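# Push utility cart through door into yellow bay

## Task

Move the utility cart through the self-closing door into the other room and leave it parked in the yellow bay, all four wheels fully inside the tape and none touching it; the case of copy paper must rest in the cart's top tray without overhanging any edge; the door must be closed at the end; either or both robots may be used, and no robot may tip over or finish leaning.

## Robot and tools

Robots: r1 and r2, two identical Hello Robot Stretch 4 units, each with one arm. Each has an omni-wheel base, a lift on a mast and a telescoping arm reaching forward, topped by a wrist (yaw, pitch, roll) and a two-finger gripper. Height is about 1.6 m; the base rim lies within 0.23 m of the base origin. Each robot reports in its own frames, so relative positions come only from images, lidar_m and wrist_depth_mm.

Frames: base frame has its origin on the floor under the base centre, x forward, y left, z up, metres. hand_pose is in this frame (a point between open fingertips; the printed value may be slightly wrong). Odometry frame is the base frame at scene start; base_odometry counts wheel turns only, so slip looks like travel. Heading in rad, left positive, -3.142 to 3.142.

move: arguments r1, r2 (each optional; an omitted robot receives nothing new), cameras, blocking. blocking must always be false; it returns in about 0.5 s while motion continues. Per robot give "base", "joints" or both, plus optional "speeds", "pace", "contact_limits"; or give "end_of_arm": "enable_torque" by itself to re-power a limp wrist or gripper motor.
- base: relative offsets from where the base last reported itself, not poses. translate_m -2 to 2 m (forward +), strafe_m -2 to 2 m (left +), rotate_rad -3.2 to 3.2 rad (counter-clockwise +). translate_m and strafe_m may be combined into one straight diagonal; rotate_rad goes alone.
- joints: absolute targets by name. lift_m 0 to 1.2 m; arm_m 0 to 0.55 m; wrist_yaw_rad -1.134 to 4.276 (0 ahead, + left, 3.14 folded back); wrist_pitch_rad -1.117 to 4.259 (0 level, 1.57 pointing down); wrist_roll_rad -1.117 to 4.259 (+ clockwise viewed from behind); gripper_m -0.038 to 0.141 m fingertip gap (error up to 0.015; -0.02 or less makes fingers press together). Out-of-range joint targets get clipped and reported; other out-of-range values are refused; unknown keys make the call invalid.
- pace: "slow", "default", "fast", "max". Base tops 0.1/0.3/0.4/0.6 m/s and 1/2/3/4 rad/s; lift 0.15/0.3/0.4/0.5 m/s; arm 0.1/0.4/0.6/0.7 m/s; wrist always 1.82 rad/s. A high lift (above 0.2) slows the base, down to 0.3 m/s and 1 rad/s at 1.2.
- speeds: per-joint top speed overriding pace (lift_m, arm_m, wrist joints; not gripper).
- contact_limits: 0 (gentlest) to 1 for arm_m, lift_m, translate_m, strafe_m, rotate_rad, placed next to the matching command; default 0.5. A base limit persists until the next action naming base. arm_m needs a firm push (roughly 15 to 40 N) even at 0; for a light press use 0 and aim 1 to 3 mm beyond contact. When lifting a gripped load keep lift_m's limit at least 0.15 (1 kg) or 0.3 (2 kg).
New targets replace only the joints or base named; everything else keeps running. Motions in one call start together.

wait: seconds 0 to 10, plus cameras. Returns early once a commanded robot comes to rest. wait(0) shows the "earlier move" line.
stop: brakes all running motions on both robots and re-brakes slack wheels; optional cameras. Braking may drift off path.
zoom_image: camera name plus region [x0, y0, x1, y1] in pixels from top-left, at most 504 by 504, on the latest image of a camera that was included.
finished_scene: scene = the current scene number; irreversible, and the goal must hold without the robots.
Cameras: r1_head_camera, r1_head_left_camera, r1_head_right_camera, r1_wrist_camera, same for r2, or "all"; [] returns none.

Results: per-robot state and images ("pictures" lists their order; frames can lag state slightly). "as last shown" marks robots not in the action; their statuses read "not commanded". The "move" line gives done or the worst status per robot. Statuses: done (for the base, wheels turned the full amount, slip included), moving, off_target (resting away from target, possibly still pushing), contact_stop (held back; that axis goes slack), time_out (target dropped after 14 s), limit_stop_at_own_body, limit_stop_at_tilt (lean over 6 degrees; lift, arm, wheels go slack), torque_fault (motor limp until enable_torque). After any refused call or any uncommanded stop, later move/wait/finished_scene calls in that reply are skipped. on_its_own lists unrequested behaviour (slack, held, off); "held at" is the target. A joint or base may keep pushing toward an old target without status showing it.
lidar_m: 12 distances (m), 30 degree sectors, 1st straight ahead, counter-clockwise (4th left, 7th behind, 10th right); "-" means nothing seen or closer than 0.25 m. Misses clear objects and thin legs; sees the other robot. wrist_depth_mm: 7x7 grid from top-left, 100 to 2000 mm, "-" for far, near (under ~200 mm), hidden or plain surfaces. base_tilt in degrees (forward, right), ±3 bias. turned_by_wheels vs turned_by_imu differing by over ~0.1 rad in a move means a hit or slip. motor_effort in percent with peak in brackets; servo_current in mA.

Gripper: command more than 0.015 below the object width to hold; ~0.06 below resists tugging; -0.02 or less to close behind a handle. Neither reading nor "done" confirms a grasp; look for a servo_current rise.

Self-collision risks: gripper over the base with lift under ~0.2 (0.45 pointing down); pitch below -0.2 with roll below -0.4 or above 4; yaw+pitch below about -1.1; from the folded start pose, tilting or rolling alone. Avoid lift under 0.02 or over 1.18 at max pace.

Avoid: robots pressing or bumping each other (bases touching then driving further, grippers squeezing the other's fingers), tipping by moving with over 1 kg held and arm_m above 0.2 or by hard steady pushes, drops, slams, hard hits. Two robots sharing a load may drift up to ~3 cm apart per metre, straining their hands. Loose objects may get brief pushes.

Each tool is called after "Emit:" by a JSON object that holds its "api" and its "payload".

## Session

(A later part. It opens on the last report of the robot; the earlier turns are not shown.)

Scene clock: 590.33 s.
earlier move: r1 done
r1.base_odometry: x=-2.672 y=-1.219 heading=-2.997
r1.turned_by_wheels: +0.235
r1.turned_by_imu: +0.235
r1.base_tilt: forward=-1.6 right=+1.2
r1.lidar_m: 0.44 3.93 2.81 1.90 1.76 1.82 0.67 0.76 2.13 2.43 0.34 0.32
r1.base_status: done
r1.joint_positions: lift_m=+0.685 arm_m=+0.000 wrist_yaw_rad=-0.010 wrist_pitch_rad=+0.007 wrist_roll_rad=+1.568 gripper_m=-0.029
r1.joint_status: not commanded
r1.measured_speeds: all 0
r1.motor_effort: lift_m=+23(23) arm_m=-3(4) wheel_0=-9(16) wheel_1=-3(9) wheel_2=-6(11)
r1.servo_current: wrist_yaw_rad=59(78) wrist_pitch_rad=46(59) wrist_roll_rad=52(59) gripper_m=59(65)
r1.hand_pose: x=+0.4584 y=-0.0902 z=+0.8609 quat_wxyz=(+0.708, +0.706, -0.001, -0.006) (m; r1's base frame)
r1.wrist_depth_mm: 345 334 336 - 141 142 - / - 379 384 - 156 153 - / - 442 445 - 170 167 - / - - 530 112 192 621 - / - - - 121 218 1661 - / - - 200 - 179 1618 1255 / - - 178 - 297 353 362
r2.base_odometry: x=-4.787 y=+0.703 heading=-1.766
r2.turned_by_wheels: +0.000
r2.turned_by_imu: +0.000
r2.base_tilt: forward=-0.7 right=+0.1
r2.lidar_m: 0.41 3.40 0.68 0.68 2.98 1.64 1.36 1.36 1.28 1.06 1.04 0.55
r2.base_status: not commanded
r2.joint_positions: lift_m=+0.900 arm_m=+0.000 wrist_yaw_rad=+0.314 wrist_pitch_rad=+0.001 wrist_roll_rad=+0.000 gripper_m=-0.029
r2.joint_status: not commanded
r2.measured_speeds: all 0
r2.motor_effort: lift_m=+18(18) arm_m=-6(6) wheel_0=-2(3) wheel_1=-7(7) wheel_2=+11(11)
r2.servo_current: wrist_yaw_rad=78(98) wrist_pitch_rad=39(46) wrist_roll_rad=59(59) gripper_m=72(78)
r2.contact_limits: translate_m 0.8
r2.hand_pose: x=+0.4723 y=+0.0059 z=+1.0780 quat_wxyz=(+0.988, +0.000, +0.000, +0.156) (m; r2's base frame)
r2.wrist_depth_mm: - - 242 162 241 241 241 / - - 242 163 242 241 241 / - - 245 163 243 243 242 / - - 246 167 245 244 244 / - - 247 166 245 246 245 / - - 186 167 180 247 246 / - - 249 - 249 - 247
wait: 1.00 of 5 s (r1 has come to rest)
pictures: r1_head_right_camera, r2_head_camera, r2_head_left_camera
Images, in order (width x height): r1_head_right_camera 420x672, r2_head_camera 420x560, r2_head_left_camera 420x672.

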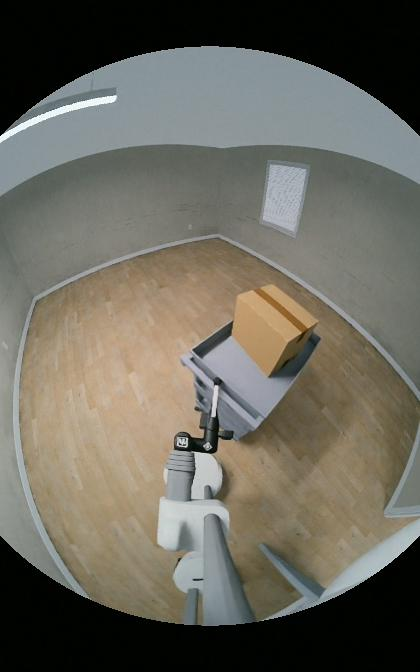

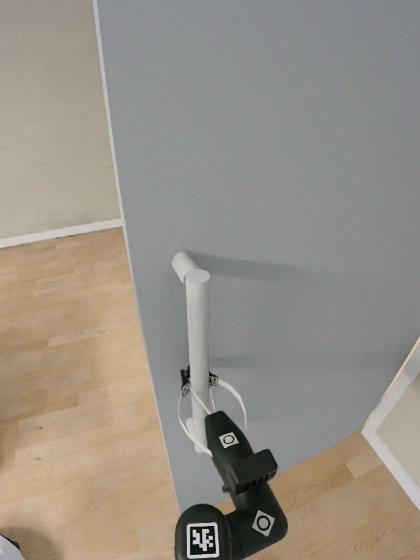

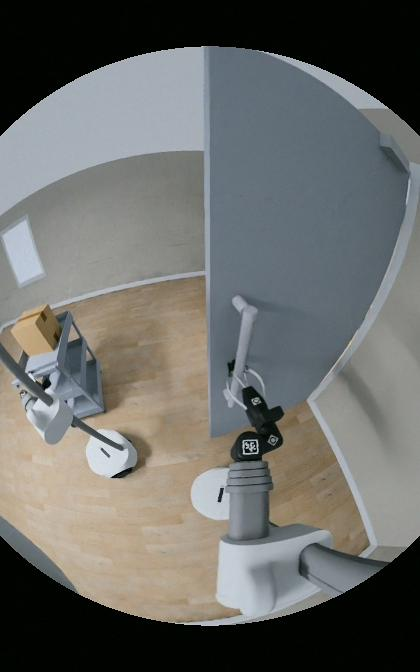

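Emit:
{"api": "move", "payload": {"r1": {"base": {"strafe_m": -0.43, "translate_m": -0.02}}, "blocking": false, "cameras": []}}

Emit:
{"api": "wait", "payload": {"seconds": 5, "cameras": []}}

Emit:
{"api": "move", "payload": {"r1": {"base": {"rotate_rad": 0.42}, "pace": "slow"}, "blocking": false, "cameras": []}}

Emit:
{"api": "wait", "payload": {"seconds": 5, "cameras": ["r1_head_camera", "r1_head_right_camera"]}}

Scene clock: 600.10 s.
move: r1 moving
r1.base_odometry: x=-2.675 y=-1.185 heading=-2.996
r1.turned_by_wheels: +0.001
r1.turned_by_imu: +0.001
r1.base_tilt: forward=-1.6 right=+1.3
r1.lidar_m: 0.45 3.95 2.85 1.92 1.80 1.84 0.66 0.78 2.14 2.39 2.90 0.32
r1.base_status: translate_m moving; strafe_m moving
r1.joint_positions: lift_m=+0.685 arm_m=+0.000 wrist_yaw_rad=+0.000 wrist_pitch_rad=+0.007 wrist_roll_rad=+1.568 gripper_m=-0.029
r1.joint_status: not commanded
r1.measured_speeds: translate_m=-0.005 strafe_m=-0.136 rotate_rad=+0.011 lift_m=+0.000 arm_m=+0.000 wrist_yaw_rad=+0.063 wrist_pitch_rad=+0.000 wrist_roll_rad=+0.000
r1.motor_effort: lift_m=+23(23) arm_m=-1(1) wheel_0=+15(15) wheel_1=-8(9) wheel_2=+2(6)
r1.servo_current: wrist_yaw_rad=52(72) wrist_pitch_rad=46(59) wrist_roll_rad=46(65) gripper_m=59(59)
r1.hand_pose: x=+0.4593 y=-0.0873 z=+0.8609 quat_wxyz=(+0.708, +0.706, +0.002, -0.002) (m; r1's base frame)
r1.wrist_depth_mm: 330 329 330 - - 126 - / - 375 382 - 140 140 - / - 445 455 - 158 158 - / - - - - 181 544 - / - - - 108 212 1661 1336 / - - - 124 182 1618 1229 / - - 175 129 172 362 370
r2: as last shown
r2.base_tilt: forward=-0.6 right=+0.1
r2.lidar_m: 0.40 3.40 0.69 0.67 3.01 1.64 1.36 1.35 1.29 1.08 1.05 0.58
r2.motor_effort: lift_m=+18(18) arm_m=-6(6) wheel_0=-2(2) wheel_1=-7(7) wheel_2=+11(11)
r2.servo_current: wrist_yaw_rad=91(91) wrist_pitch_rad=46(46) wrist_roll_rad=46(52) gripper_m=72(78)
r2.contact_limits: translate_m 0.8
r2.wrist_depth_mm: - - 242 162 241 240 239 / - - 242 163 242 242 241 / - - 244 163 243 242 243 / - - 246 167 244 245 244 / - - 248 166 245 245 246 / - - 186 167 180 246 247 / - - 249 - 248 - 247
pictures: none
No camera images: "cameras" was empty.

Scene clock: 602.40 s.
earlier move: r1 done
r1.base_odometry: x=-2.715 y=-0.791 heading=-2.996
r1.turned_by_wheels: +0.000
r1.turned_by_imu: +0.000
r1.base_tilt: forward=-1.6 right=+1.3
r1.lidar_m: 0.41 4.21 3.32 2.25 2.09 0.71 0.63 0.75 1.77 2.12 2.60 0.38
r1.base_status: done
r1.joint_positions: lift_m=+0.685 arm_m=+0.000 wrist_yaw_rad=+0.004 wrist_pitch_rad=+0.007 wrist_roll_rad=+1.568 gripper_m=-0.029
r1.joint_status: not commanded
r1.measured_speeds: all 0
r1.motor_effort: lift_m=+23(23) arm_m=+1(1) wheel_0=+2(27) wheel_1=+0(9) wheel_2=+5(10)
r1.servo_current: wrist_yaw_rad=46(111) wrist_pitch_rad=39(59) wrist_roll_rad=46(65) gripper_m=52(59)
r1.hand_pose: x=+0.4596 y=-0.0864 z=+0.8609 quat_wxyz=(+0.708, +0.706, +0.004, -0.001) (m; r1's base frame)
r1.wrist_depth_mm: - 375 368 116 172 172 - / - 373 377 121 182 - - / - 410 410 - 193 - - / - 462 459 139 205 - - / - - 512 148 221 1756 - / - - - 172 231 1661 - / - - 177 144 177 1464 1255
r2.base_odometry: x=-4.787 y=+0.703 heading=-1.766
r2.turned_by_wheels: +0.000
r2.turned_by_imu: +0.000
r2.base_tilt: forward=-0.6 right=+0.1
r2.lidar_m: 0.40 0.75 0.72 4.76 3.02 1.66 1.36 1.35 1.28 1.06 1.04 0.56
r2.base_status: not commanded
r2.joint_positions: lift_m=+0.900 arm_m=+0.000 wrist_yaw_rad=+0.314 wrist_pitch_rad=+0.001 wrist_roll_rad=+0.000 gripper_m=-0.029
r2.joint_status: not commanded
r2.measured_speeds: all 0
r2.motor_effort: lift_m=+18(18) arm_m=-6(6) wheel_0=-2(3) wheel_1=-7(7) wheel_2=+11(11)
r2.servo_current: wrist_yaw_rad=78(98) wrist_pitch_rad=46(46) wrist_roll_rad=46(65) gripper_m=85(85)
r2.contact_limits: translate_m 0.8
r2.hand_pose: x=+0.4723 y=+0.0059 z=+1.0780 quat_wxyz=(+0.988, +0.000, +0.000, +0.156) (m; r2's base frame)
r2.wrist_depth_mm: - - 241 162 241 240 240 / - - 243 163 241 241 241 / - - 244 163 244 243 243 / - - 245 167 244 244 244 / 1281 - 246 166 245 245 245 / - - 185 167 180 248 246 / 1042 - 250 - 249 - 247
wait: 2.30 of 5 s (r1 has come to rest)
pictures: none
No camera images: "cameras" was empty.

Scene clock: 602.90 s.
move: r1 moving
r1.base_odometry: x=-2.715 y=-0.791 heading=-2.873
r1.turned_by_wheels: +0.123
r1.turned_by_imu: +0.123
r1.base_tilt: forward=-1.6 right=+1.3
r1.lidar_m: 0.44 4.19 2.93 2.19 2.12 0.71 0.61 1.07 1.74 2.36 0.37 0.37
r1.base_status: rotate_rad moving
r1.joint_positions: lift_m=+0.685 arm_m=+0.000 wrist_yaw_rad=-0.010 wrist_pitch_rad=+0.007 wrist_roll_rad=+1.568 gripper_m=-0.029
r1.joint_status: not commanded
r1.measured_speeds: translate_m=+0.000 strafe_m=+0.001 rotate_rad=+0.483 lift_m=+0.000 arm_m=+0.000 wrist_yaw_rad=-0.021 wrist_pitch_rad=+0.000 wrist_roll_rad=+0.000
r1.motor_effort: lift_m=+23(23) arm_m=+1(2) wheel_0=-18(18) wheel_1=-7(7) wheel_2=-9(9)
r1.servo_current: wrist_yaw_rad=52(59) wrist_pitch_rad=46(52) wrist_roll_rad=52(59) gripper_m=52(59)
r1.hand_pose: x=+0.4584 y=-0.0904 z=+0.8609 quat_wxyz=(+0.708, +0.706, -0.001, -0.006) (m; r1's base frame)
r1.wrist_depth_mm: - 349 351 114 170 171 - / - 375 377 120 182 - - / - 415 421 - 193 - - / - 473 473 139 206 - - / - - 530 - 224 1708 - / - - 193 166 179 1708 1308 / - - - 124 260 1537 1229
r2: as last shown
r2.base_tilt: forward=-0.7 right=+0.0
r2.lidar_m: 0.39 0.75 0.72 4.76 2.98 1.64 1.37 1.36 1.28 1.07 1.04 0.55
r2.motor_effort: lift_m=+18(18) arm_m=-5(6) wheel_0=-2(3) wheel_1=-7(7) wheel_2=+11(11)
r2.servo_current: wrist_yaw_rad=78(98) wrist_pitch_rad=39(46) wrist_roll_rad=46(52) gripper_m=72(85)
r2.contact_limits: translate_m 0.8
r2.wrist_depth_mm: - - 241 162 239 241 240 / - - 243 163 241 241 240 / - - 245 163 243 243 242 / - - 246 167 244 244 244 / 1308 - 248 166 246 245 246 / 1499 - 185 167 180 247 247 / 621 - 249 - 249 - 248
pictures: none
No camera images: "cameras" was empty.

Scene clock: 604.00 s.
earlier move: r1 done
r1.base_odometry: x=-2.715 y=-0.791 heading=-2.578
r1.turned_by_wheels: +0.295
r1.turned_by_imu: +0.295
r1.base_tilt: forward=-1.6 right=+1.3
r1.lidar_m: 0.46 3.86 2.36 2.11 0.68 0.63 0.64 1.78 1.95 2.60 0.34 0.30
r1.base_status: done
r1.joint_positions: lift_m=+0.685 arm_m=+0.000 wrist_yaw_rad=-0.010 wrist_pitch_rad=+0.007 wrist_roll_rad=+1.568 gripper_m=-0.029
r1.joint_status: not commanded
r1.measured_speeds: all 0
r1.motor_effort: lift_m=+23(23) arm_m=-4(4) wheel_0=-8(20) wheel_1=-4(9) wheel_2=-5(9)
r1.servo_current: wrist_yaw_rad=65(85) wrist_pitch_rad=52(59) wrist_roll_rad=52(65) gripper_m=52(59)
r1.hand_pose: x=+0.4584 y=-0.0904 z=+0.8609 quat_wxyz=(+0.708, +0.706, -0.001, -0.006) (m; r1's base frame)
r1.wrist_depth_mm: 353 343 - - - - - / - 402 - - - - - / - - - - - - - / - - - - - - - / - - - - - 1576 1281 / - - - 104 171 1430 389 / - - - - 178 1499 1205
r2.base_odometry: x=-4.787 y=+0.703 heading=-1.766
r2.turned_by_wheels: +0.000
r2.turned_by_imu: +0.000
r2.base_tilt: forward=-0.7 right=+0.0
r2.lidar_m: 0.41 0.77 0.73 4.76 2.96 1.62 1.34 1.35 1.28 1.08 1.04 0.57
r2.base_status: not commanded
r2.joint_positions: lift_m=+0.900 arm_m=+0.000 wrist_yaw_rad=+0.314 wrist_pitch_rad=+0.001 wrist_roll_rad=+0.000 gripper_m=-0.029
r2.joint_status: not commanded
r2.measured_speeds: all 0
r2.motor_effort: lift_m=+18(18) arm_m=-6(6) wheel_0=-2(3) wheel_1=-7(7) wheel_2=+11(11)
r2.servo_current: wrist_yaw_rad=78(98) wrist_pitch_rad=33(46) wrist_roll_rad=52(59) gripper_m=78(85)
r2.contact_limits: translate_m 0.8
r2.hand_pose: x=+0.4723 y=+0.0059 z=+1.0780 quat_wxyz=(+0.988, +0.000, +0.000, +0.156) (m; r2's base frame)
r2.wrist_depth_mm: - - 241 162 241 239 240 / - - 242 163 242 241 241 / - - 245 163 244 242 243 / - - 246 167 245 245 245 / - - 248 166 246 246 245 / 1464 - 185 167 180 248 247 / 647 - 249 - 249 - 248
wait: 1.10 of 5 s (r1 has come to rest)
pictures: r1_head_camera, r1_head_right_camera
Images, in order (width x height): r1_head_camera 420x560, r1_head_right_camera 420x672.

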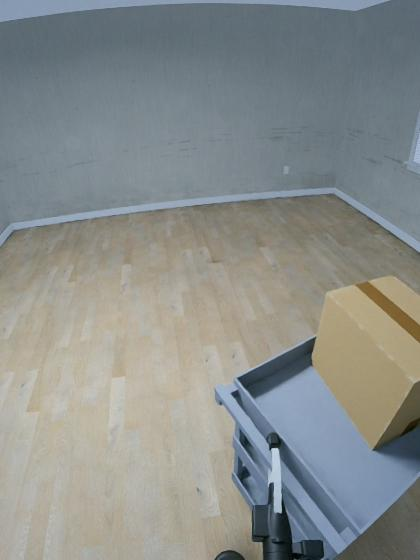

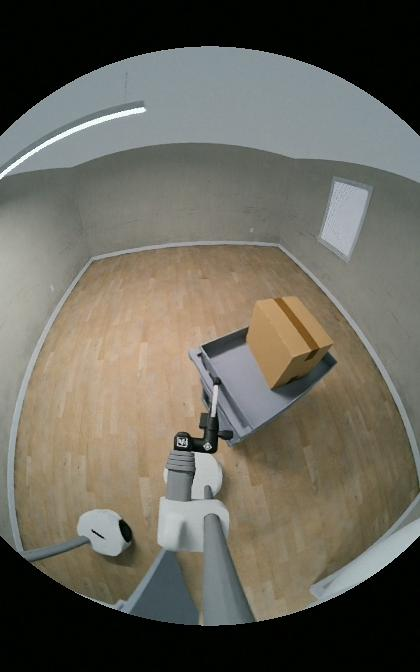

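Emit:
{"api": "move", "payload": {"r1": {"base": {"strafe_m": -0.4, "translate_m": 0.0}}, "blocking": false, "cameras": []}}

Emit:
{"api": "wait", "payload": {"seconds": 5, "cameras": ["r1_head_camera", "r1_head_right_camera", "r1_head_left_camera"]}}

Scene clock: 615.13 s.
move: r1 moving
r1.base_odometry: x=-2.734 y=-0.761 heading=-2.577
r1.turned_by_wheels: +0.001
r1.turned_by_imu: +0.000
r1.base_tilt: forward=-1.6 right=+1.2
r1.lidar_m: 0.42 3.94 2.40 2.12 0.75 0.61 0.69 1.73 1.95 2.57 0.35 0.30
r1.base_status: translate_m moving; strafe_m moving
r1.joint_positions: lift_m=+0.685 arm_m=+0.000 wrist_yaw_rad=-0.001 wrist_pitch_rad=+0.007 wrist_roll_rad=+1.569 gripper_m=-0.029
r1.joint_status: not commanded
r1.measured_speeds: translate_m=+0.000 strafe_m=-0.140 rotate_rad=-0.002 lift_m=+0.000 arm_m=+0.000 wrist_yaw_rad=+0.034 wrist_pitch_rad=+0.000 wrist_roll_rad=+0.002
r1.motor_effort: lift_m=+23(23) arm_m=+4(4) wheel_0=+16(17) wheel_1=-7(10) wheel_2=-3(4)
r1.servo_current: wrist_yaw_rad=46(91) wrist_pitch_rad=52(59) wrist_roll_rad=39(52) gripper_m=59(59)
r1.hand_pose: x=+0.4591 y=-0.0878 z=+0.8609 quat_wxyz=(+0.708, +0.706, +0.002, -0.003) (m; r1's base frame)
r1.wrist_depth_mm: - - - - - - - / - - - - - - - / - - - - - - - / - - - - - - - / - - - - - - 1229 / - - - - - 389 392 / - - 174 106 156 1499 1255
r2: as last shown
r2.base_tilt: forward=-0.6 right=+0.1
r2.lidar_m: 0.39 0.77 0.74 4.77 3.01 1.60 1.36 1.36 1.29 1.07 1.06 0.56
r2.motor_effort: lift_m=+18(18) arm_m=-6(6) wheel_0=-2(2) wheel_1=-7(7) wheel_2=+11(11)
r2.servo_current: wrist_yaw_rad=85(85) wrist_pitch_rad=33(46) wrist_roll_rad=39(65) gripper_m=72(78)
r2.contact_limits: translate_m 0.8
r2.wrist_depth_mm: 654 - 241 162 240 241 240 / 654 - 242 163 241 241 241 / 661 - 244 164 244 243 242 / 668 - 245 167 246 244 243 / 683 - 247 165 246 245 246 / - - 185 167 180 248 248 / 676 - 249 - 249 - 249
pictures: none
No camera images: "cameras" was empty.

Scene clock: 617.30 s.
earlier move: r1 done
r1.base_odometry: x=-2.929 y=-0.453 heading=-2.577
r1.turned_by_wheels: +0.000
r1.turned_by_imu: +0.000
r1.base_tilt: forward=-1.6 right=+1.3
r1.lidar_m: 0.43 4.29 2.81 2.50 1.02 0.82 1.36 1.56 1.85 2.21 0.37 0.34
r1.base_status: done
r1.joint_positions: lift_m=+0.685 arm_m=+0.000 wrist_yaw_rad=+0.002 wrist_pitch_rad=+0.007 wrist_roll_rad=+1.569 gripper_m=-0.029
r1.joint_status: not commanded
r1.measured_speeds: all 0
r1.motor_effort: lift_m=+23(23) arm_m=+4(4) wheel_0=+3(24) wheel_1=+1(10) wheel_2=+0(4)
r1.servo_current: wrist_yaw_rad=52(91) wrist_pitch_rad=59(59) wrist_roll_rad=72(72) gripper_m=46(59)
r1.hand_pose: x=+0.4595 y=-0.0867 z=+0.8609 quat_wxyz=(+0.708, +0.706, +0.003, -0.001) (m; r1's base frame)
r1.wrist_depth_mm: 340 330 334 - 147 147 - / - 368 375 - 160 161 - / - 421 427 106 176 - - / - 508 492 117 193 603 - / - - - - 216 1618 - / - - - - 231 1661 1308 / - - 177 138 171 357 1281
r2.base_odometry: x=-4.787 y=+0.703 heading=-1.766
r2.turned_by_wheels: +0.000
r2.turned_by_imu: +0.000
r2.base_tilt: forward=-0.6 right=+0.1
r2.lidar_m: 0.41 1.02 1.11 4.76 2.99 1.63 1.35 1.33 1.26 1.07 1.07 0.56
r2.base_status: not commanded
r2.joint_positions: lift_m=+0.900 arm_m=+0.000 wrist_yaw_rad=+0.314 wrist_pitch_rad=+0.001 wrist_roll_rad=+0.000 gripper_m=-0.029
r2.joint_status: not commanded
r2.measured_speeds: all 0
r2.motor_effort: lift_m=+18(18) arm_m=-6(6) wheel_0=-2(3) wheel_1=-7(7) wheel_2=+11(11)
r2.servo_current: wrist_yaw_rad=72(91) wrist_pitch_rad=39(46) wrist_roll_rad=46(65) gripper_m=72(85)
r2.contact_limits: translate_m 0.8
r2.hand_pose: x=+0.4723 y=+0.0059 z=+1.0780 quat_wxyz=(+0.988, +0.000, +0.000, +0.156) (m; r2's base frame)
r2.wrist_depth_mm: - - 240 162 241 240 241 / - - 243 163 242 241 241 / - - 244 164 244 242 243 / - - 246 167 244 244 244 / 1336 931 247 166 247 247 245 / 1808 - 185 167 180 247 246 / - 1308 250 - 249 - 247
wait: 2.17 of 5 s (r1 has come to rest)
pictures: r1_head_camera, r1_head_left_camera, r1_head_right_camera
Images, in order (width x height): r1_head_camera 420x560, r1_head_left_camera 420x672, r1_head_right_camera 420x672.

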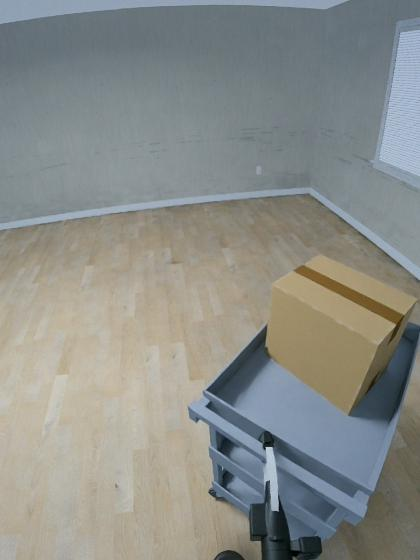

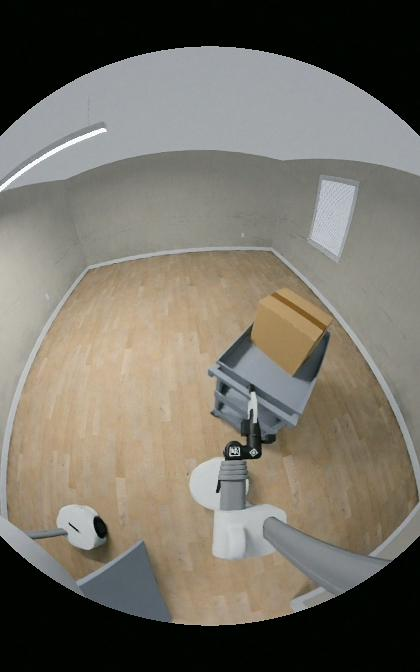

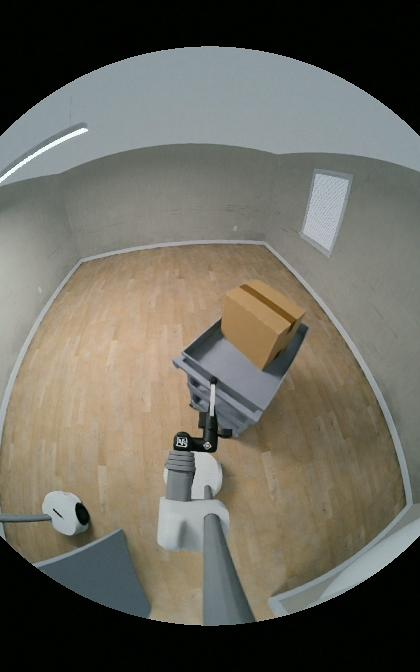

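Emit:
{"api": "move", "payload": {"r1": {"base": {"translate_m": -0.5, "strafe_m": -0.08}, "pace": "slow"}, "blocking": false, "cameras": []}}

Emit:
{"api": "wait", "payload": {"seconds": 8, "cameras": ["r1_head_camera", "r1_head_left_camera", "r1_wrist_camera"]}}

Scene clock: 638.27 s.
move: r1 moving
r1.base_odometry: x=-2.920 y=-0.445 heading=-2.578
r1.turned_by_wheels: -0.001
r1.turned_by_imu: -0.001
r1.base_tilt: forward=-1.6 right=+1.3
r1.lidar_m: 0.42 4.30 2.81 2.48 0.92 0.80 1.37 1.53 1.83 2.20 2.23 0.34
r1.base_status: translate_m moving; strafe_m moving
r1.joint_positions: lift_m=+0.685 arm_m=+0.000 wrist_yaw_rad=+0.002 wrist_pitch_rad=+0.007 wrist_roll_rad=+1.569 gripper_m=-0.029
r1.joint_status: not commanded
r1.measured_speeds: translate_m=-0.049 strafe_m=-0.008 rotate_rad=-0.001 lift_m=+0.000 arm_m=+0.000 wrist_yaw_rad=+0.000 wrist_pitch_rad=+0.000 wrist_roll_rad=+0.000
r1.motor_effort: lift_m=+23(23) arm_m=+0(4) wheel_0=-6(9) wheel_1=-8(8) wheel_2=+8(9)
r1.servo_current: wrist_yaw_rad=46(59) wrist_pitch_rad=46(59) wrist_roll_rad=46(65) gripper_m=52(59)
r1.hand_pose: x=+0.4595 y=-0.0867 z=+0.8609 quat_wxyz=(+0.708, +0.706, +0.003, -0.001) (m; r1's base frame)
r1.wrist_depth_mm: 343 332 334 - 147 148 - / - 373 375 - 160 158 - / - 424 427 105 177 - - / - 508 496 118 195 603 - / - - - - 217 1618 - / - - - - 182 1618 1281 / - - 178 137 278 355 1255
r2: as last shown
r2.base_tilt: forward=-0.7 right=+0.1
r2.lidar_m: 0.39 1.03 1.12 4.76 2.98 1.64 1.36 1.34 1.28 1.05 1.05 0.57
r2.servo_current: wrist_yaw_rad=72(78) wrist_pitch_rad=39(46) wrist_roll_rad=46(46) gripper_m=72(78)
r2.contact_limits: translate_m 0.8
r2.wrist_depth_mm: - - 242 162 240 238 240 / - - 242 163 242 242 242 / - - 245 164 244 243 243 / - - 245 167 245 244 244 / 1336 946 247 166 245 245 245 / 1756 - 185 166 180 247 247 / - 1336 249 - 250 - 248
pictures: none
No camera images: "cameras" was empty.

Scene clock: 644.10 s.
earlier move: r1 done
r1.base_odometry: x=-2.549 y=-0.119 heading=-2.578
r1.turned_by_wheels: +0.000
r1.turned_by_imu: -0.001
r1.base_tilt: forward=-1.6 right=+1.3
r1.lidar_m: 0.40 4.56 2.78 0.59 0.60 0.71 3.99 1.06 1.21 2.23 2.24 0.42
r1.base_status: done
r1.joint_positions: lift_m=+0.685 arm_m=+0.000 wrist_yaw_rad=-0.003 wrist_pitch_rad=+0.007 wrist_roll_rad=+1.569 gripper_m=-0.029
r1.joint_status: not commanded
r1.measured_speeds: all 0
r1.motor_effort: lift_m=+23(23) arm_m=-3(4) wheel_0=-4(15) wheel_1=-4(10) wheel_2=+3(11)
r1.servo_current: wrist_yaw_rad=59(65) wrist_pitch_rad=59(59) wrist_roll_rad=46(72) gripper_m=59(59)
r1.hand_pose: x=+0.4591 y=-0.0882 z=+0.8609 quat_wxyz=(+0.708, +0.706, +0.001, -0.003) (m; r1's base frame)
r1.wrist_depth_mm: - - - - 207 1661 - / - - 488 153 212 - - / - 413 415 158 218 - - / - 442 442 161 221 - - / - 473 469 166 229 - - / - 512 488 182 230 1756 - / - - 178 174 239 539 -
r2.base_odometry: x=-4.787 y=+0.703 heading=-1.766
r2.turned_by_wheels: +0.000
r2.turned_by_imu: +0.001
r2.base_tilt: forward=-0.7 right=+0.1
r2.lidar_m: 0.40 0.92 1.38 4.77 2.98 1.63 1.34 1.34 1.28 1.06 1.05 0.58
r2.base_status: not commanded
r2.joint_positions: lift_m=+0.900 arm_m=+0.000 wrist_yaw_rad=+0.314 wrist_pitch_rad=+0.001 wrist_roll_rad=+0.000 gripper_m=-0.029
r2.joint_status: not commanded
r2.measured_speeds: all 0
r2.motor_effort: lift_m=+18(18) arm_m=-6(6) wheel_0=-2(3) wheel_1=-7(7) wheel_2=+11(11)
r2.servo_current: wrist_yaw_rad=72(98) wrist_pitch_rad=39(46) wrist_roll_rad=46(59) gripper_m=65(85)
r2.contact_limits: translate_m 0.8
r2.hand_pose: x=+0.4723 y=+0.0059 z=+1.0780 quat_wxyz=(+0.988, +0.000, +0.000, +0.156) (m; r2's base frame)
r2.wrist_depth_mm: - - 242 162 241 240 240 / - - 242 163 242 241 242 / - - 245 163 244 243 241 / - - 245 167 243 245 243 / 1160 1255 246 166 246 246 245 / - 1060 185 167 180 247 246 / - - 249 - 249 - 248
wait: 5.83 of 8 s (r1 has come to rest)
pictures: r1_head_camera, r1_head_left_camera, r1_wrist_camera
Images, in order (width x height): r1_head_camera 420x560, r1_head_left_camera 420x672, r1_wrist_camera 616x392.

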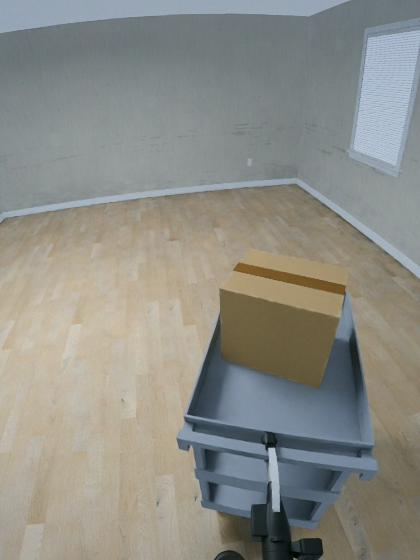

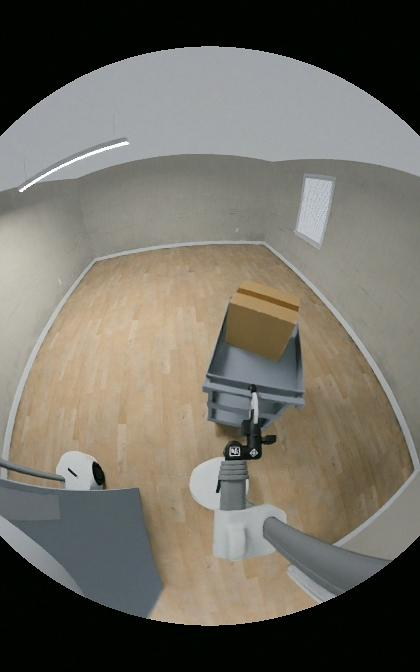

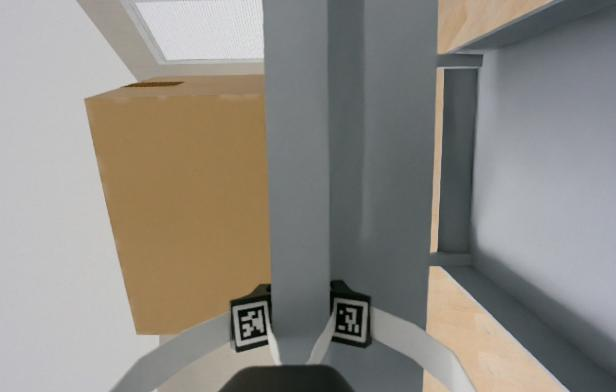

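Emit:
{"api": "move", "payload": {"r1": {"base": {"strafe_m": -0.1, "translate_m": -0.03}}, "blocking": false, "cameras": []}}

Emit:
{"api": "wait", "payload": {"seconds": 4, "cameras": []}}

Emit:
{"api": "move", "payload": {"r1": {"base": {"rotate_rad": 0.225}, "pace": "slow"}, "blocking": false, "cameras": []}}

Emit:
{"api": "wait", "payload": {"seconds": 4, "cameras": ["r1_head_camera", "r1_head_left_camera", "r1_head_right_camera"]}}

Scene clock: 656.03 s.
move: r1 moving
r1.base_odometry: x=-2.558 y=-0.088 heading=-2.577
r1.turned_by_wheels: +0.001
r1.turned_by_imu: +0.001
r1.base_tilt: forward=-1.6 right=+1.2
r1.lidar_m: 0.41 0.45 2.84 0.65 0.63 0.77 3.96 1.06 1.21 2.20 2.21 0.39
r1.base_status: translate_m moving; strafe_m moving
r1.joint_positions: lift_m=+0.685 arm_m=+0.000 wrist_yaw_rad=+0.005 wrist_pitch_rad=+0.007 wrist_roll_rad=+1.569 gripper_m=-0.029
r1.joint_status: not commanded
r1.measured_speeds: translate_m=-0.037 strafe_m=-0.119 rotate_rad=+0.004 lift_m=+0.000 arm_m=+0.000 wrist_yaw_rad=+0.043 wrist_pitch_rad=+0.000 wrist_roll_rad=+0.000
r1.motor_effort: lift_m=+23(23) arm_m=-4(4) wheel_0=+13(13) wheel_1=-7(10) wheel_2=+9(10)
r1.servo_current: wrist_yaw_rad=39(59) wrist_pitch_rad=46(59) wrist_roll_rad=46(65) gripper_m=52(59)
r1.hand_pose: x=+0.4598 y=-0.0859 z=+0.8609 quat_wxyz=(+0.708, +0.706, +0.004, +0.000) (m; r1's base frame)
r1.wrist_depth_mm: - - - 144 199 - - / - 415 399 147 205 - - / - 410 415 151 211 - - / - 442 439 158 219 - - / - 480 473 162 226 - - / - - 496 178 231 1756 - / - - 178 147 242 1464 1308
r2: as last shown
r2.turned_by_imu: +0.000
r2.base_tilt: forward=-0.7 right=+0.0
r2.lidar_m: 0.37 0.96 1.39 4.75 2.98 1.62 1.36 1.34 1.26 1.07 1.06 0.58
r2.motor_effort: lift_m=+18(18) arm_m=-6(6) wheel_0=-2(2) wheel_1=-7(7) wheel_2=+11(11)
r2.servo_current: wrist_yaw_rad=91(91) wrist_pitch_rad=46(46) wrist_roll_rad=52(59) gripper_m=85(85)
r2.contact_limits: translate_m 0.8
r2.wrist_depth_mm: - - 242 162 241 240 240 / - - 242 163 242 241 241 / - - 245 164 244 244 243 / - - 246 167 245 244 243 / 1160 1229 247 166 246 246 246 / - 1042 184 167 180 247 247 / - - 250 - 249 - 247
pictures: none
No camera images: "cameras" was empty.

Scene clock: 657.10 s.
earlier move: r1 done
r1.base_odometry: x=-2.577 y=-0.018 heading=-2.577
r1.turned_by_wheels: +0.000
r1.turned_by_imu: -0.001
r1.base_tilt: forward=-1.6 right=+1.3
r1.lidar_m: 0.40 0.41 2.91 0.69 0.69 0.83 3.93 1.01 1.15 2.13 2.14 0.43
r1.base_status: done
r1.joint_positions: lift_m=+0.685 arm_m=+0.000 wrist_yaw_rad=+0.003 wrist_pitch_rad=+0.007 wrist_roll_rad=+1.569 gripper_m=-0.029
r1.joint_status: not commanded
r1.measured_speeds: all 0
r1.motor_effort: lift_m=+23(23) arm_m=+4(4) wheel_0=+6(18) wheel_1=+0(10) wheel_2=+3(10)
r1.servo_current: wrist_yaw_rad=39(65) wrist_pitch_rad=52(59) wrist_roll_rad=39(65) gripper_m=52(59)
r1.hand_pose: x=+0.4595 y=-0.0866 z=+0.8609 quat_wxyz=(+0.708, +0.706, +0.003, -0.001) (m; r1's base frame)
r1.wrist_depth_mm: - - - 216 217 1708 - / - - - 219 221 - - / - 421 418 222 224 - - / - 436 436 166 227 - - / - 462 459 167 229 - - / - 484 473 179 232 1756 - / - - 177 158 234 554 -
r2.base_odometry: x=-4.787 y=+0.703 heading=-1.766
r2.turned_by_wheels: +0.000
r2.turned_by_imu: +0.000
r2.base_tilt: forward=-0.7 right=+0.0
r2.lidar_m: 0.41 1.06 1.45 4.74 2.99 1.65 1.35 1.34 1.31 1.07 1.07 0.57
r2.base_status: not commanded
r2.joint_positions: lift_m=+0.900 arm_m=+0.000 wrist_yaw_rad=+0.314 wrist_pitch_rad=+0.001 wrist_roll_rad=+0.000 gripper_m=-0.029
r2.joint_status: not commanded
r2.measured_speeds: all 0
r2.motor_effort: lift_m=+18(18) arm_m=-6(6) wheel_0=-2(3) wheel_1=-7(7) wheel_2=+11(11)
r2.servo_current: wrist_yaw_rad=78(91) wrist_pitch_rad=46(46) wrist_roll_rad=52(59) gripper_m=72(85)
r2.contact_limits: translate_m 0.8
r2.hand_pose: x=+0.4723 y=+0.0059 z=+1.0780 quat_wxyz=(+0.988, +0.000, +0.000, +0.156) (m; r2's base frame)
r2.wrist_depth_mm: - - 241 162 240 239 240 / - - 243 163 241 241 240 / - - 244 163 243 243 242 / - - 245 167 246 244 244 / 1182 1255 248 166 247 246 245 / - 1042 185 167 180 246 247 / - - 249 - 248 - 248
wait: 1.07 of 4 s (r1 has come to rest)
pictures: none
No camera images: "cameras" was empty.

Scene clock: 657.60 s.
move: r1 moving
r1.base_odometry: x=-2.577 y=-0.018 heading=-2.454
r1.turned_by_wheels: +0.123
r1.turned_by_imu: +0.123
r1.base_tilt: forward=-1.5 right=+1.3
r1.lidar_m: 0.41 3.96 2.73 0.69 0.71 0.87 3.97 0.97 1.29 2.14 2.21 0.41
r1.base_status: rotate_rad moving
r1.joint_positions: lift_m=+0.685 arm_m=+0.000 wrist_yaw_rad=-0.009 wrist_pitch_rad=+0.007 wrist_roll_rad=+1.569 gripper_m=-0.029
r1.joint_status: not commanded
r1.measured_speeds: translate_m=+0.000 strafe_m=-0.001 rotate_rad=+0.470 lift_m=+0.000 arm_m=+0.001 wrist_yaw_rad=-0.016 wrist_pitch_rad=+0.000 wrist_roll_rad=+0.000
r1.motor_effort: lift_m=+23(23) arm_m=+3(4) wheel_0=-11(11) wheel_1=-7(7) wheel_2=-10(10)
r1.servo_current: wrist_yaw_rad=65(65) wrist_pitch_rad=52(52) wrist_roll_rad=52(65) gripper_m=59(59)
r1.hand_pose: x=+0.4585 y=-0.0900 z=+0.8609 quat_wxyz=(+0.708, +0.706, -0.001, -0.006) (m; r1's base frame)
r1.wrist_depth_mm: - - - 155 211 1618 - / - - 544 157 216 - - / - 418 421 219 220 - - / - 442 442 222 224 - - / - 469 469 226 229 - - / - 508 196 178 179 1708 - / - - 178 160 239 - -
r2: as last shown
r2.base_tilt: forward=-0.6 right=+0.0
r2.lidar_m: 0.40 1.06 1.43 4.75 2.99 1.63 1.35 1.35 1.29 1.06 1.05 0.59
r2.motor_effort: lift_m=+18(18) arm_m=-6(6) wheel_0=-2(2) wheel_1=-7(7) wheel_2=+11(11)
r2.servo_current: wrist_yaw_rad=72(85) wrist_pitch_rad=39(52) wrist_roll_rad=52(59) gripper_m=78(78)
r2.contact_limits: translate_m 0.8
r2.wrist_depth_mm: - - 241 162 240 240 240 / - - 243 163 242 241 241 / - - 244 163 244 243 243 / - - 245 167 245 244 244 / 1182 1255 247 166 246 246 245 / - 1008 185 167 180 248 247 / - - 249 - 248 - 248
pictures: none
No camera images: "cameras" was empty.

Scene clock: 658.33 s.
earlier move: r1 done
r1.base_odometry: x=-2.577 y=-0.018 heading=-2.353
r1.turned_by_wheels: +0.101
r1.turned_by_imu: +0.101
r1.base_tilt: forward=-1.6 right=+1.3
r1.lidar_m: 0.39 3.61 1.17 0.67 0.72 0.97 1.05 1.00 1.41 2.17 0.42 0.39
r1.base_status: done
r1.joint_positions: lift_m=+0.685 arm_m=+0.000 wrist_yaw_rad=-0.008 wrist_pitch_rad=+0.007 wrist_roll_rad=+1.569 gripper_m=-0.029
r1.joint_status: not commanded
r1.measured_speeds: all 0
r1.motor_effort: lift_m=+23(23) arm_m=+4(4) wheel_0=-7(17) wheel_1=-3(7) wheel_2=-5(10)
r1.servo_current: wrist_yaw_rad=78(85) wrist_pitch_rad=52(59) wrist_roll_rad=33(72) gripper_m=46(59)
r1.hand_pose: x=+0.4585 y=-0.0897 z=+0.8609 quat_wxyz=(+0.708, +0.706, +0.000, -0.005) (m; r1's base frame)
r1.wrist_depth_mm: - 442 433 - 182 - - / - 379 379 - 191 - - / - 413 415 - 201 - - / - 455 452 - 212 - - / - 517 504 156 224 1756 - / - - - 174 181 1618 - / - - 178 144 178 1464 1308
r2.base_odometry: x=-4.787 y=+0.703 heading=-1.766
r2.turned_by_wheels: +0.000
r2.turned_by_imu: +0.000
r2.base_tilt: forward=-0.6 right=+0.1
r2.lidar_m: 0.40 1.05 1.40 4.77 2.98 1.62 1.36 1.35 1.28 1.07 1.04 0.56
r2.base_status: not commanded
r2.joint_positions: lift_m=+0.900 arm_m=+0.000 wrist_yaw_rad=+0.314 wrist_pitch_rad=+0.001 wrist_roll_rad=+0.000 gripper_m=-0.029
r2.joint_status: not commanded
r2.measured_speeds: all 0
r2.motor_effort: lift_m=+18(18) arm_m=-6(6) wheel_0=-3(3) wheel_1=-7(7) wheel_2=+11(11)
r2.servo_current: wrist_yaw_rad=78(98) wrist_pitch_rad=39(52) wrist_roll_rad=52(59) gripper_m=78(78)
r2.contact_limits: translate_m 0.8
r2.hand_pose: x=+0.4723 y=+0.0059 z=+1.0780 quat_wxyz=(+0.988, +0.000, +0.000, +0.156) (m; r2's base frame)
r2.wrist_depth_mm: - - 242 162 241 241 240 / - - 243 163 243 241 242 / - - 244 163 244 243 244 / - - 245 167 245 244 244 / 1160 1205 248 165 245 245 246 / - 1060 185 167 180 247 247 / - - 250 - 247 - 247
wait: 0.73 of 4 s (r1 has come to rest)
pictures: r1_head_camera, r1_head_left_camera, r1_head_right_camera
Images, in order (width x height): r1_head_camera 420x560, r1_head_left_camera 420x672, r1_head_right_camera 420x672.

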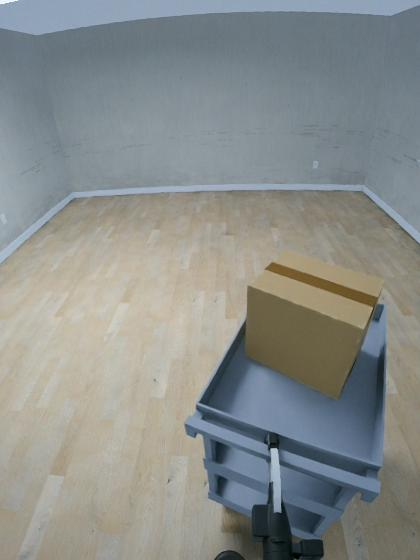

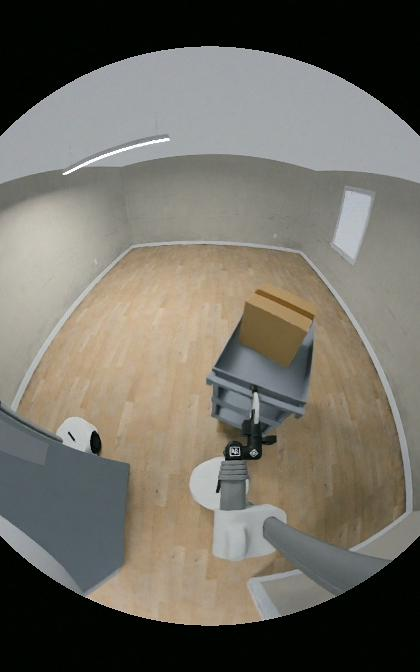

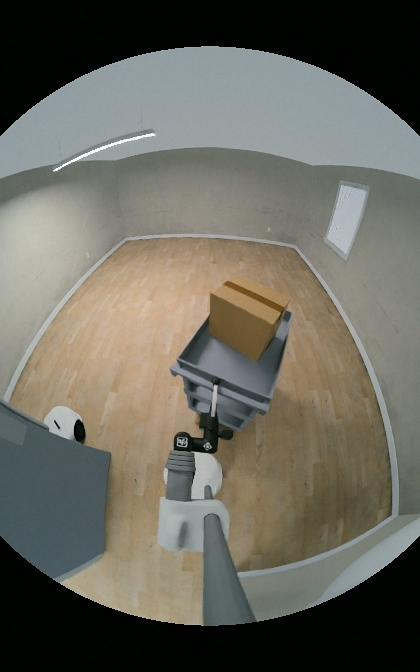

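Emit:
{"api": "move", "payload": {"r1": {"base":{"translate_m":-0.2,"strafe_m":0.12},"pace":"slow"}, "blocking": false, "cameras": []}}

Emit:
{"api": "wait", "payload": {"seconds": 4, "cameras": ["r1_head_camera","r1_head_left_camera","r1_head_right_camera"]}}

Scene clock: 680.57 s.
move: r1 moving
r1.base_odometry: x=-2.563 y=-0.014 heading=-2.354
r1.turned_by_wheels: -0.001
r1.turned_by_imu: -0.001
r1.base_tilt: forward=-1.6 right=+1.3
r1.lidar_m: 0.41 3.57 1.14 0.66 0.71 0.97 1.07 0.97 1.41 2.16 0.46 0.38
r1.base_status: translate_m moving; strafe_m moving
r1.joint_positions: lift_m=+0.685 arm_m=+0.000 wrist_yaw_rad=-0.008 wrist_pitch_rad=+0.007 wrist_roll_rad=+1.569 gripper_m=-0.029
r1.joint_status: not commanded
r1.measured_speeds: translate_m=-0.046 strafe_m=+0.028 rotate_rad=-0.001 lift_m=+0.000 arm_m=+0.000 wrist_yaw_rad=+0.000 wrist_pitch_rad=+0.000 wrist_roll_rad=+0.000
r1.motor_effort: lift_m=+23(23) arm_m=-4(4) wheel_0=-12(15) wheel_1=+2(5) wheel_2=+4(6)
r1.servo_current: wrist_yaw_rad=59(65) wrist_pitch_rad=46(52) wrist_roll_rad=46(59) gripper_m=52(52)
r1.hand_pose: x=+0.4586 y=-0.0897 z=+0.8609 quat_wxyz=(+0.708, +0.706, +0.000, -0.005) (m; r1's base frame)
r1.wrist_depth_mm: - 442 430 - 182 - - / - 379 387 - 192 - - / - 410 418 - 202 - - / - 462 455 - 213 - - / - 517 500 155 224 1756 - / - - 202 182 181 1618 - / - - 178 144 248 1430 1308
r2: as last shown
r2.base_tilt: forward=-0.7 right=+0.1
r2.lidar_m: 0.40 1.03 1.38 4.74 2.99 1.63 1.36 1.35 1.28 1.06 1.06 0.57
r2.motor_effort: lift_m=+18(18) arm_m=-6(6) wheel_0=-2(2) wheel_1=-7(7) wheel_2=+11(11)
r2.servo_current: wrist_yaw_rad=85(91) wrist_pitch_rad=39(46) wrist_roll_rad=52(52) gripper_m=72(85)
r2.contact_limits: translate_m 0.8
r2.wrist_depth_mm: - - 240 162 240 241 240 / - - 243 163 242 242 241 / - - 245 164 244 243 243 / - - 245 167 245 245 244 / 1138 1255 247 165 246 247 245 / - 1042 185 167 180 247 247 / - - 250 - 248 - 248
pictures: none
No camera images: "cameras" was empty.

Scene clock: 683.57 s.
earlier move: r1 done
r1.base_odometry: x=-2.351 y=+0.039 heading=-2.354
r1.turned_by_wheels: +0.000
r1.turned_by_imu: -0.001
r1.base_tilt: forward=-1.6 right=+1.3
r1.lidar_m: 0.42 3.44 0.60 0.56 0.57 0.82 3.77 0.84 1.11 2.27 0.42 0.37
r1.base_status: done
r1.joint_positions: lift_m=+0.685 arm_m=+0.000 wrist_yaw_rad=-0.008 wrist_pitch_rad=+0.007 wrist_roll_rad=+1.569 gripper_m=-0.029
r1.joint_status: not commanded
r1.measured_speeds: all 0
r1.motor_effort: lift_m=+23(23) arm_m=+1(4) wheel_0=-8(18) wheel_1=+3(5) wheel_2=-3(7)
r1.servo_current: wrist_yaw_rad=59(78) wrist_pitch_rad=52(52) wrist_roll_rad=33(65) gripper_m=52(59)
r1.hand_pose: x=+0.4586 y=-0.0897 z=+0.8609 quat_wxyz=(+0.708, +0.706, +0.000, -0.005) (m; r1's base frame)
r1.wrist_depth_mm: - 366 359 119 176 - - / - 375 379 - 186 - - / - 413 415 - 198 - - / - 462 462 - 208 - - / - - 517 151 223 1863 - / - - 202 167 181 1661 - / - - 177 144 255 1499 1255
r2.base_odometry: x=-4.787 y=+0.703 heading=-1.766
r2.turned_by_wheels: +0.000
r2.turned_by_imu: +0.000
r2.base_tilt: forward=-0.7 right=+0.0
r2.lidar_m: 0.40 1.03 1.39 4.77 2.97 1.63 1.33 1.35 1.29 1.05 1.02 0.58
r2.base_status: not commanded
r2.joint_positions: lift_m=+0.900 arm_m=+0.000 wrist_yaw_rad=+0.314 wrist_pitch_rad=+0.001 wrist_roll_rad=+0.000 gripper_m=-0.029
r2.joint_status: not commanded
r2.measured_speeds: all 0
r2.motor_effort: lift_m=+18(18) arm_m=-6(6) wheel_0=-2(3) wheel_1=-7(8) wheel_2=+11(11)
r2.servo_current: wrist_yaw_rad=85(91) wrist_pitch_rad=33(46) wrist_roll_rad=52(65) gripper_m=78(85)
r2.contact_limits: translate_m 0.8
r2.hand_pose: x=+0.4723 y=+0.0059 z=+1.0780 quat_wxyz=(+0.988, +0.000, +0.000, +0.156) (m; r2's base frame)
r2.wrist_depth_mm: - - 241 162 240 240 239 / - - 243 163 242 241 241 / - - 243 163 244 243 242 / - - 245 167 245 245 244 / - 1042 248 166 245 245 245 / - 1025 185 166 180 247 247 / - - 249 - 249 - 248
wait: 3.00 of 4 s (r1 has come to rest)
pictures: r1_head_camera, r1_head_left_camera, r1_head_right_camera
Images, in order (width x height): r1_head_camera 420x560, r1_head_left_camera 420x672, r1_head_right_camera 420x672.

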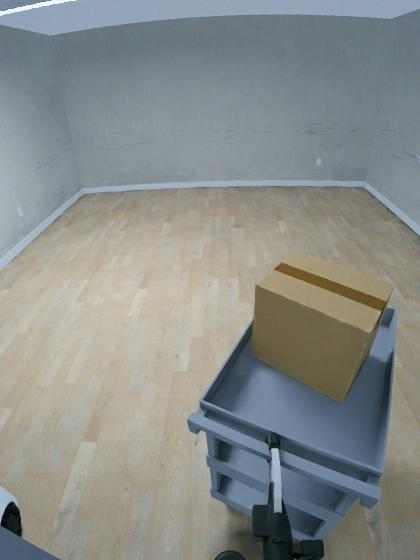

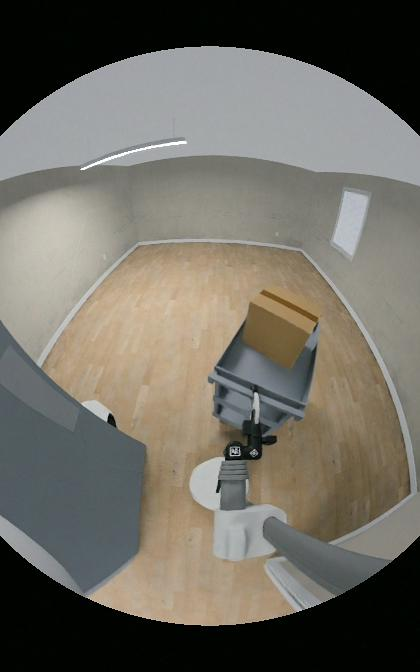

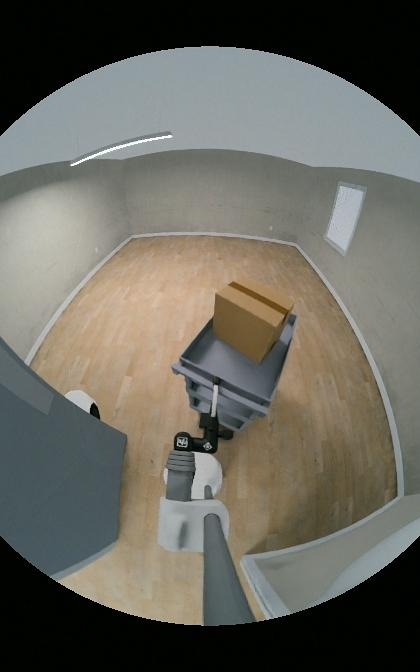

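Emit:
{"api": "move", "payload": {"r1": {"base":{"translate_m":-0.5,"strafe_m":0.14},"pace":"slow"}, "blocking": false, "cameras": []}}

Emit:
{"api": "wait", "payload": {"seconds": 8, "cameras": ["r1_head_camera","r1_head_left_camera","r1_head_right_camera"]}}

Scene clock: 698.87 s.
move: r1 moving
r1.base_odometry: x=-2.340 y=+0.045 heading=-2.355
r1.turned_by_wheels: -0.001
r1.turned_by_imu: -0.001
r1.base_tilt: forward=-1.5 right=+1.3
r1.lidar_m: 0.42 3.43 0.60 0.55 0.58 0.80 3.77 0.86 1.09 2.28 0.41 0.37
r1.base_status: translate_m moving; strafe_m moving
r1.joint_positions: lift_m=+0.685 arm_m=+0.000 wrist_yaw_rad=-0.008 wrist_pitch_rad=+0.007 wrist_roll_rad=+1.569 gripper_m=-0.029
r1.joint_status: not commanded
r1.measured_speeds: translate_m=-0.048 strafe_m=+0.014 rotate_rad=+0.000 lift_m=+0.000 arm_m=+0.000 wrist_yaw_rad=+0.000 wrist_pitch_rad=+0.000 wrist_roll_rad=+0.000
r1.motor_effort: lift_m=+23(23) arm_m=-3(4) wheel_0=-13(13) wheel_1=-6(6) wheel_2=+5(5)
r1.servo_current: wrist_yaw_rad=59(85) wrist_pitch_rad=52(52) wrist_roll_rad=52(59) gripper_m=59(59)
r1.hand_pose: x=+0.4586 y=-0.0897 z=+0.8609 quat_wxyz=(+0.708, +0.706, +0.000, -0.005) (m; r1's base frame)
r1.wrist_depth_mm: - 362 362 118 176 - - / - 375 379 - 186 - - / - 415 418 - 197 - - / - 466 462 - 208 - - / - - 517 151 223 1808 - / - - 202 182 182 1661 - / - - 178 143 255 1430 1229
r2: as last shown
r2.base_tilt: forward=-0.7 right=+0.1
r2.lidar_m: 0.39 1.02 1.38 4.75 3.00 1.63 1.35 1.35 1.27 1.05 1.04 0.58
r2.motor_effort: lift_m=+18(18) arm_m=-6(6) wheel_0=-2(2) wheel_1=-7(7) wheel_2=+11(11)
r2.servo_current: wrist_yaw_rad=72(91) wrist_pitch_rad=46(46) wrist_roll_rad=46(52) gripper_m=72(78)
r2.contact_limits: translate_m 0.8
r2.wrist_depth_mm: - - 242 162 241 239 240 / - - 243 163 242 241 241 / - - 244 163 243 243 243 / - - 245 167 244 245 244 / - 1042 248 166 246 247 246 / - 1060 185 167 180 247 246 / - - 249 - 249 - 248
pictures: none
No camera images: "cameras" was empty.

Scene clock: 704.80 s.
earlier move: r1 done
r1.base_odometry: x=-1.899 y=+0.295 heading=-2.354
r1.turned_by_wheels: +0.001
r1.turned_by_imu: +0.003
r1.base_tilt: forward=-1.6 right=+1.3
r1.lidar_m: 0.44 0.62 0.43 0.40 0.44 3.32 3.22 3.37 0.60 1.18 2.49 0.36
r1.base_status: done
r1.joint_positions: lift_m=+0.685 arm_m=+0.000 wrist_yaw_rad=+0.003 wrist_pitch_rad=+0.007 wrist_roll_rad=+1.569 gripper_m=-0.029
r1.joint_status: not commanded
r1.measured_speeds: all 0
r1.motor_effort: lift_m=+23(23) arm_m=-4(4) wheel_0=+0(13) wheel_1=-2(7) wheel_2=+6(10)
r1.servo_current: wrist_yaw_rad=59(85) wrist_pitch_rad=46(65) wrist_roll_rad=52(65) gripper_m=46(65)
r1.hand_pose: x=+0.4596 y=-0.0865 z=+0.8609 quat_wxyz=(+0.708, +0.706, +0.003, -0.001) (m; r1's base frame)
r1.wrist_depth_mm: - 355 357 115 171 171 - / - 373 377 120 181 - - / - 413 413 - 192 - - / - 469 462 - 204 - - / - - 517 147 221 1756 - / - - - - 232 1661 - / - - 178 142 178 1464 1255
r2.base_odometry: x=-4.787 y=+0.703 heading=-1.766
r2.turned_by_wheels: +0.000
r2.turned_by_imu: +0.001
r2.base_tilt: forward=-0.6 right=+0.1
r2.lidar_m: 0.41 0.95 3.82 4.77 2.98 1.64 1.36 1.35 1.24 1.08 1.03 0.57
r2.base_status: not commanded
r2.joint_positions: lift_m=+0.900 arm_m=+0.000 wrist_yaw_rad=+0.314 wrist_pitch_rad=+0.001 wrist_roll_rad=+0.000 gripper_m=-0.029
r2.joint_status: not commanded
r2.measured_speeds: all 0
r2.motor_effort: lift_m=+18(18) arm_m=-6(6) wheel_0=-2(3) wheel_1=-7(7) wheel_2=+11(11)
r2.servo_current: wrist_yaw_rad=72(91) wrist_pitch_rad=39(46) wrist_roll_rad=46(59) gripper_m=72(85)
r2.contact_limits: translate_m 0.8
r2.hand_pose: x=+0.4723 y=+0.0059 z=+1.0780 quat_wxyz=(+0.988, +0.000, +0.000, +0.156) (m; r2's base frame)
r2.wrist_depth_mm: - - 242 162 240 240 240 / - - 243 163 242 240 241 / - - 244 164 244 243 242 / - - 245 167 247 243 244 / - - 247 166 246 246 245 / - - 183 167 180 247 246 / - - 249 - 249 - 248
wait: 5.93 of 8 s (r1 has come to rest)
pictures: r1_head_camera, r1_head_left_camera, r1_head_right_camera
Images, in order (width x height): r1_head_camera 420x560, r1_head_left_camera 420x672, r1_head_right_camera 420x672.

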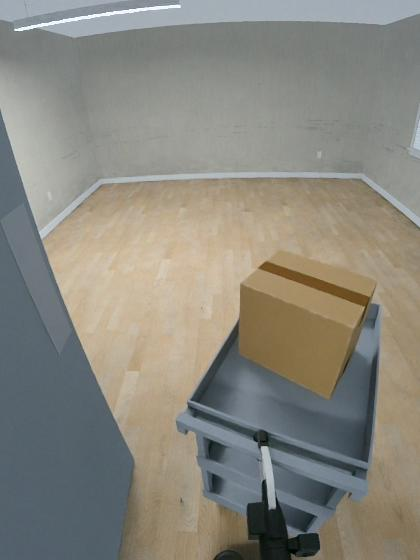

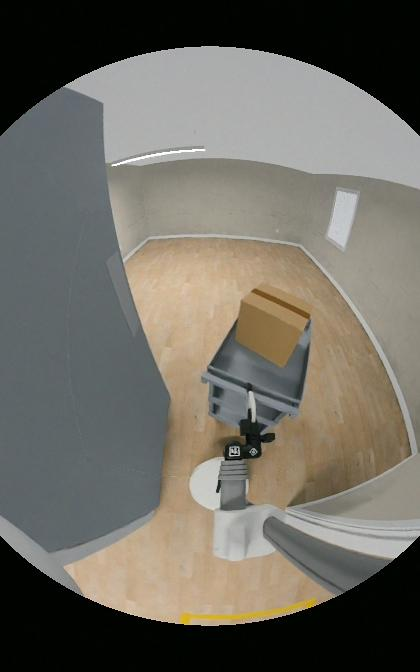

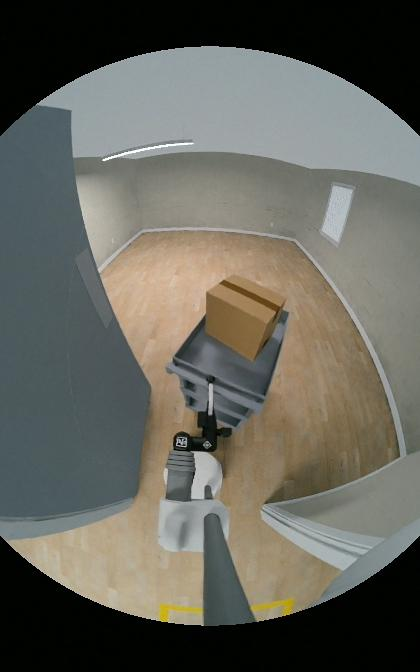

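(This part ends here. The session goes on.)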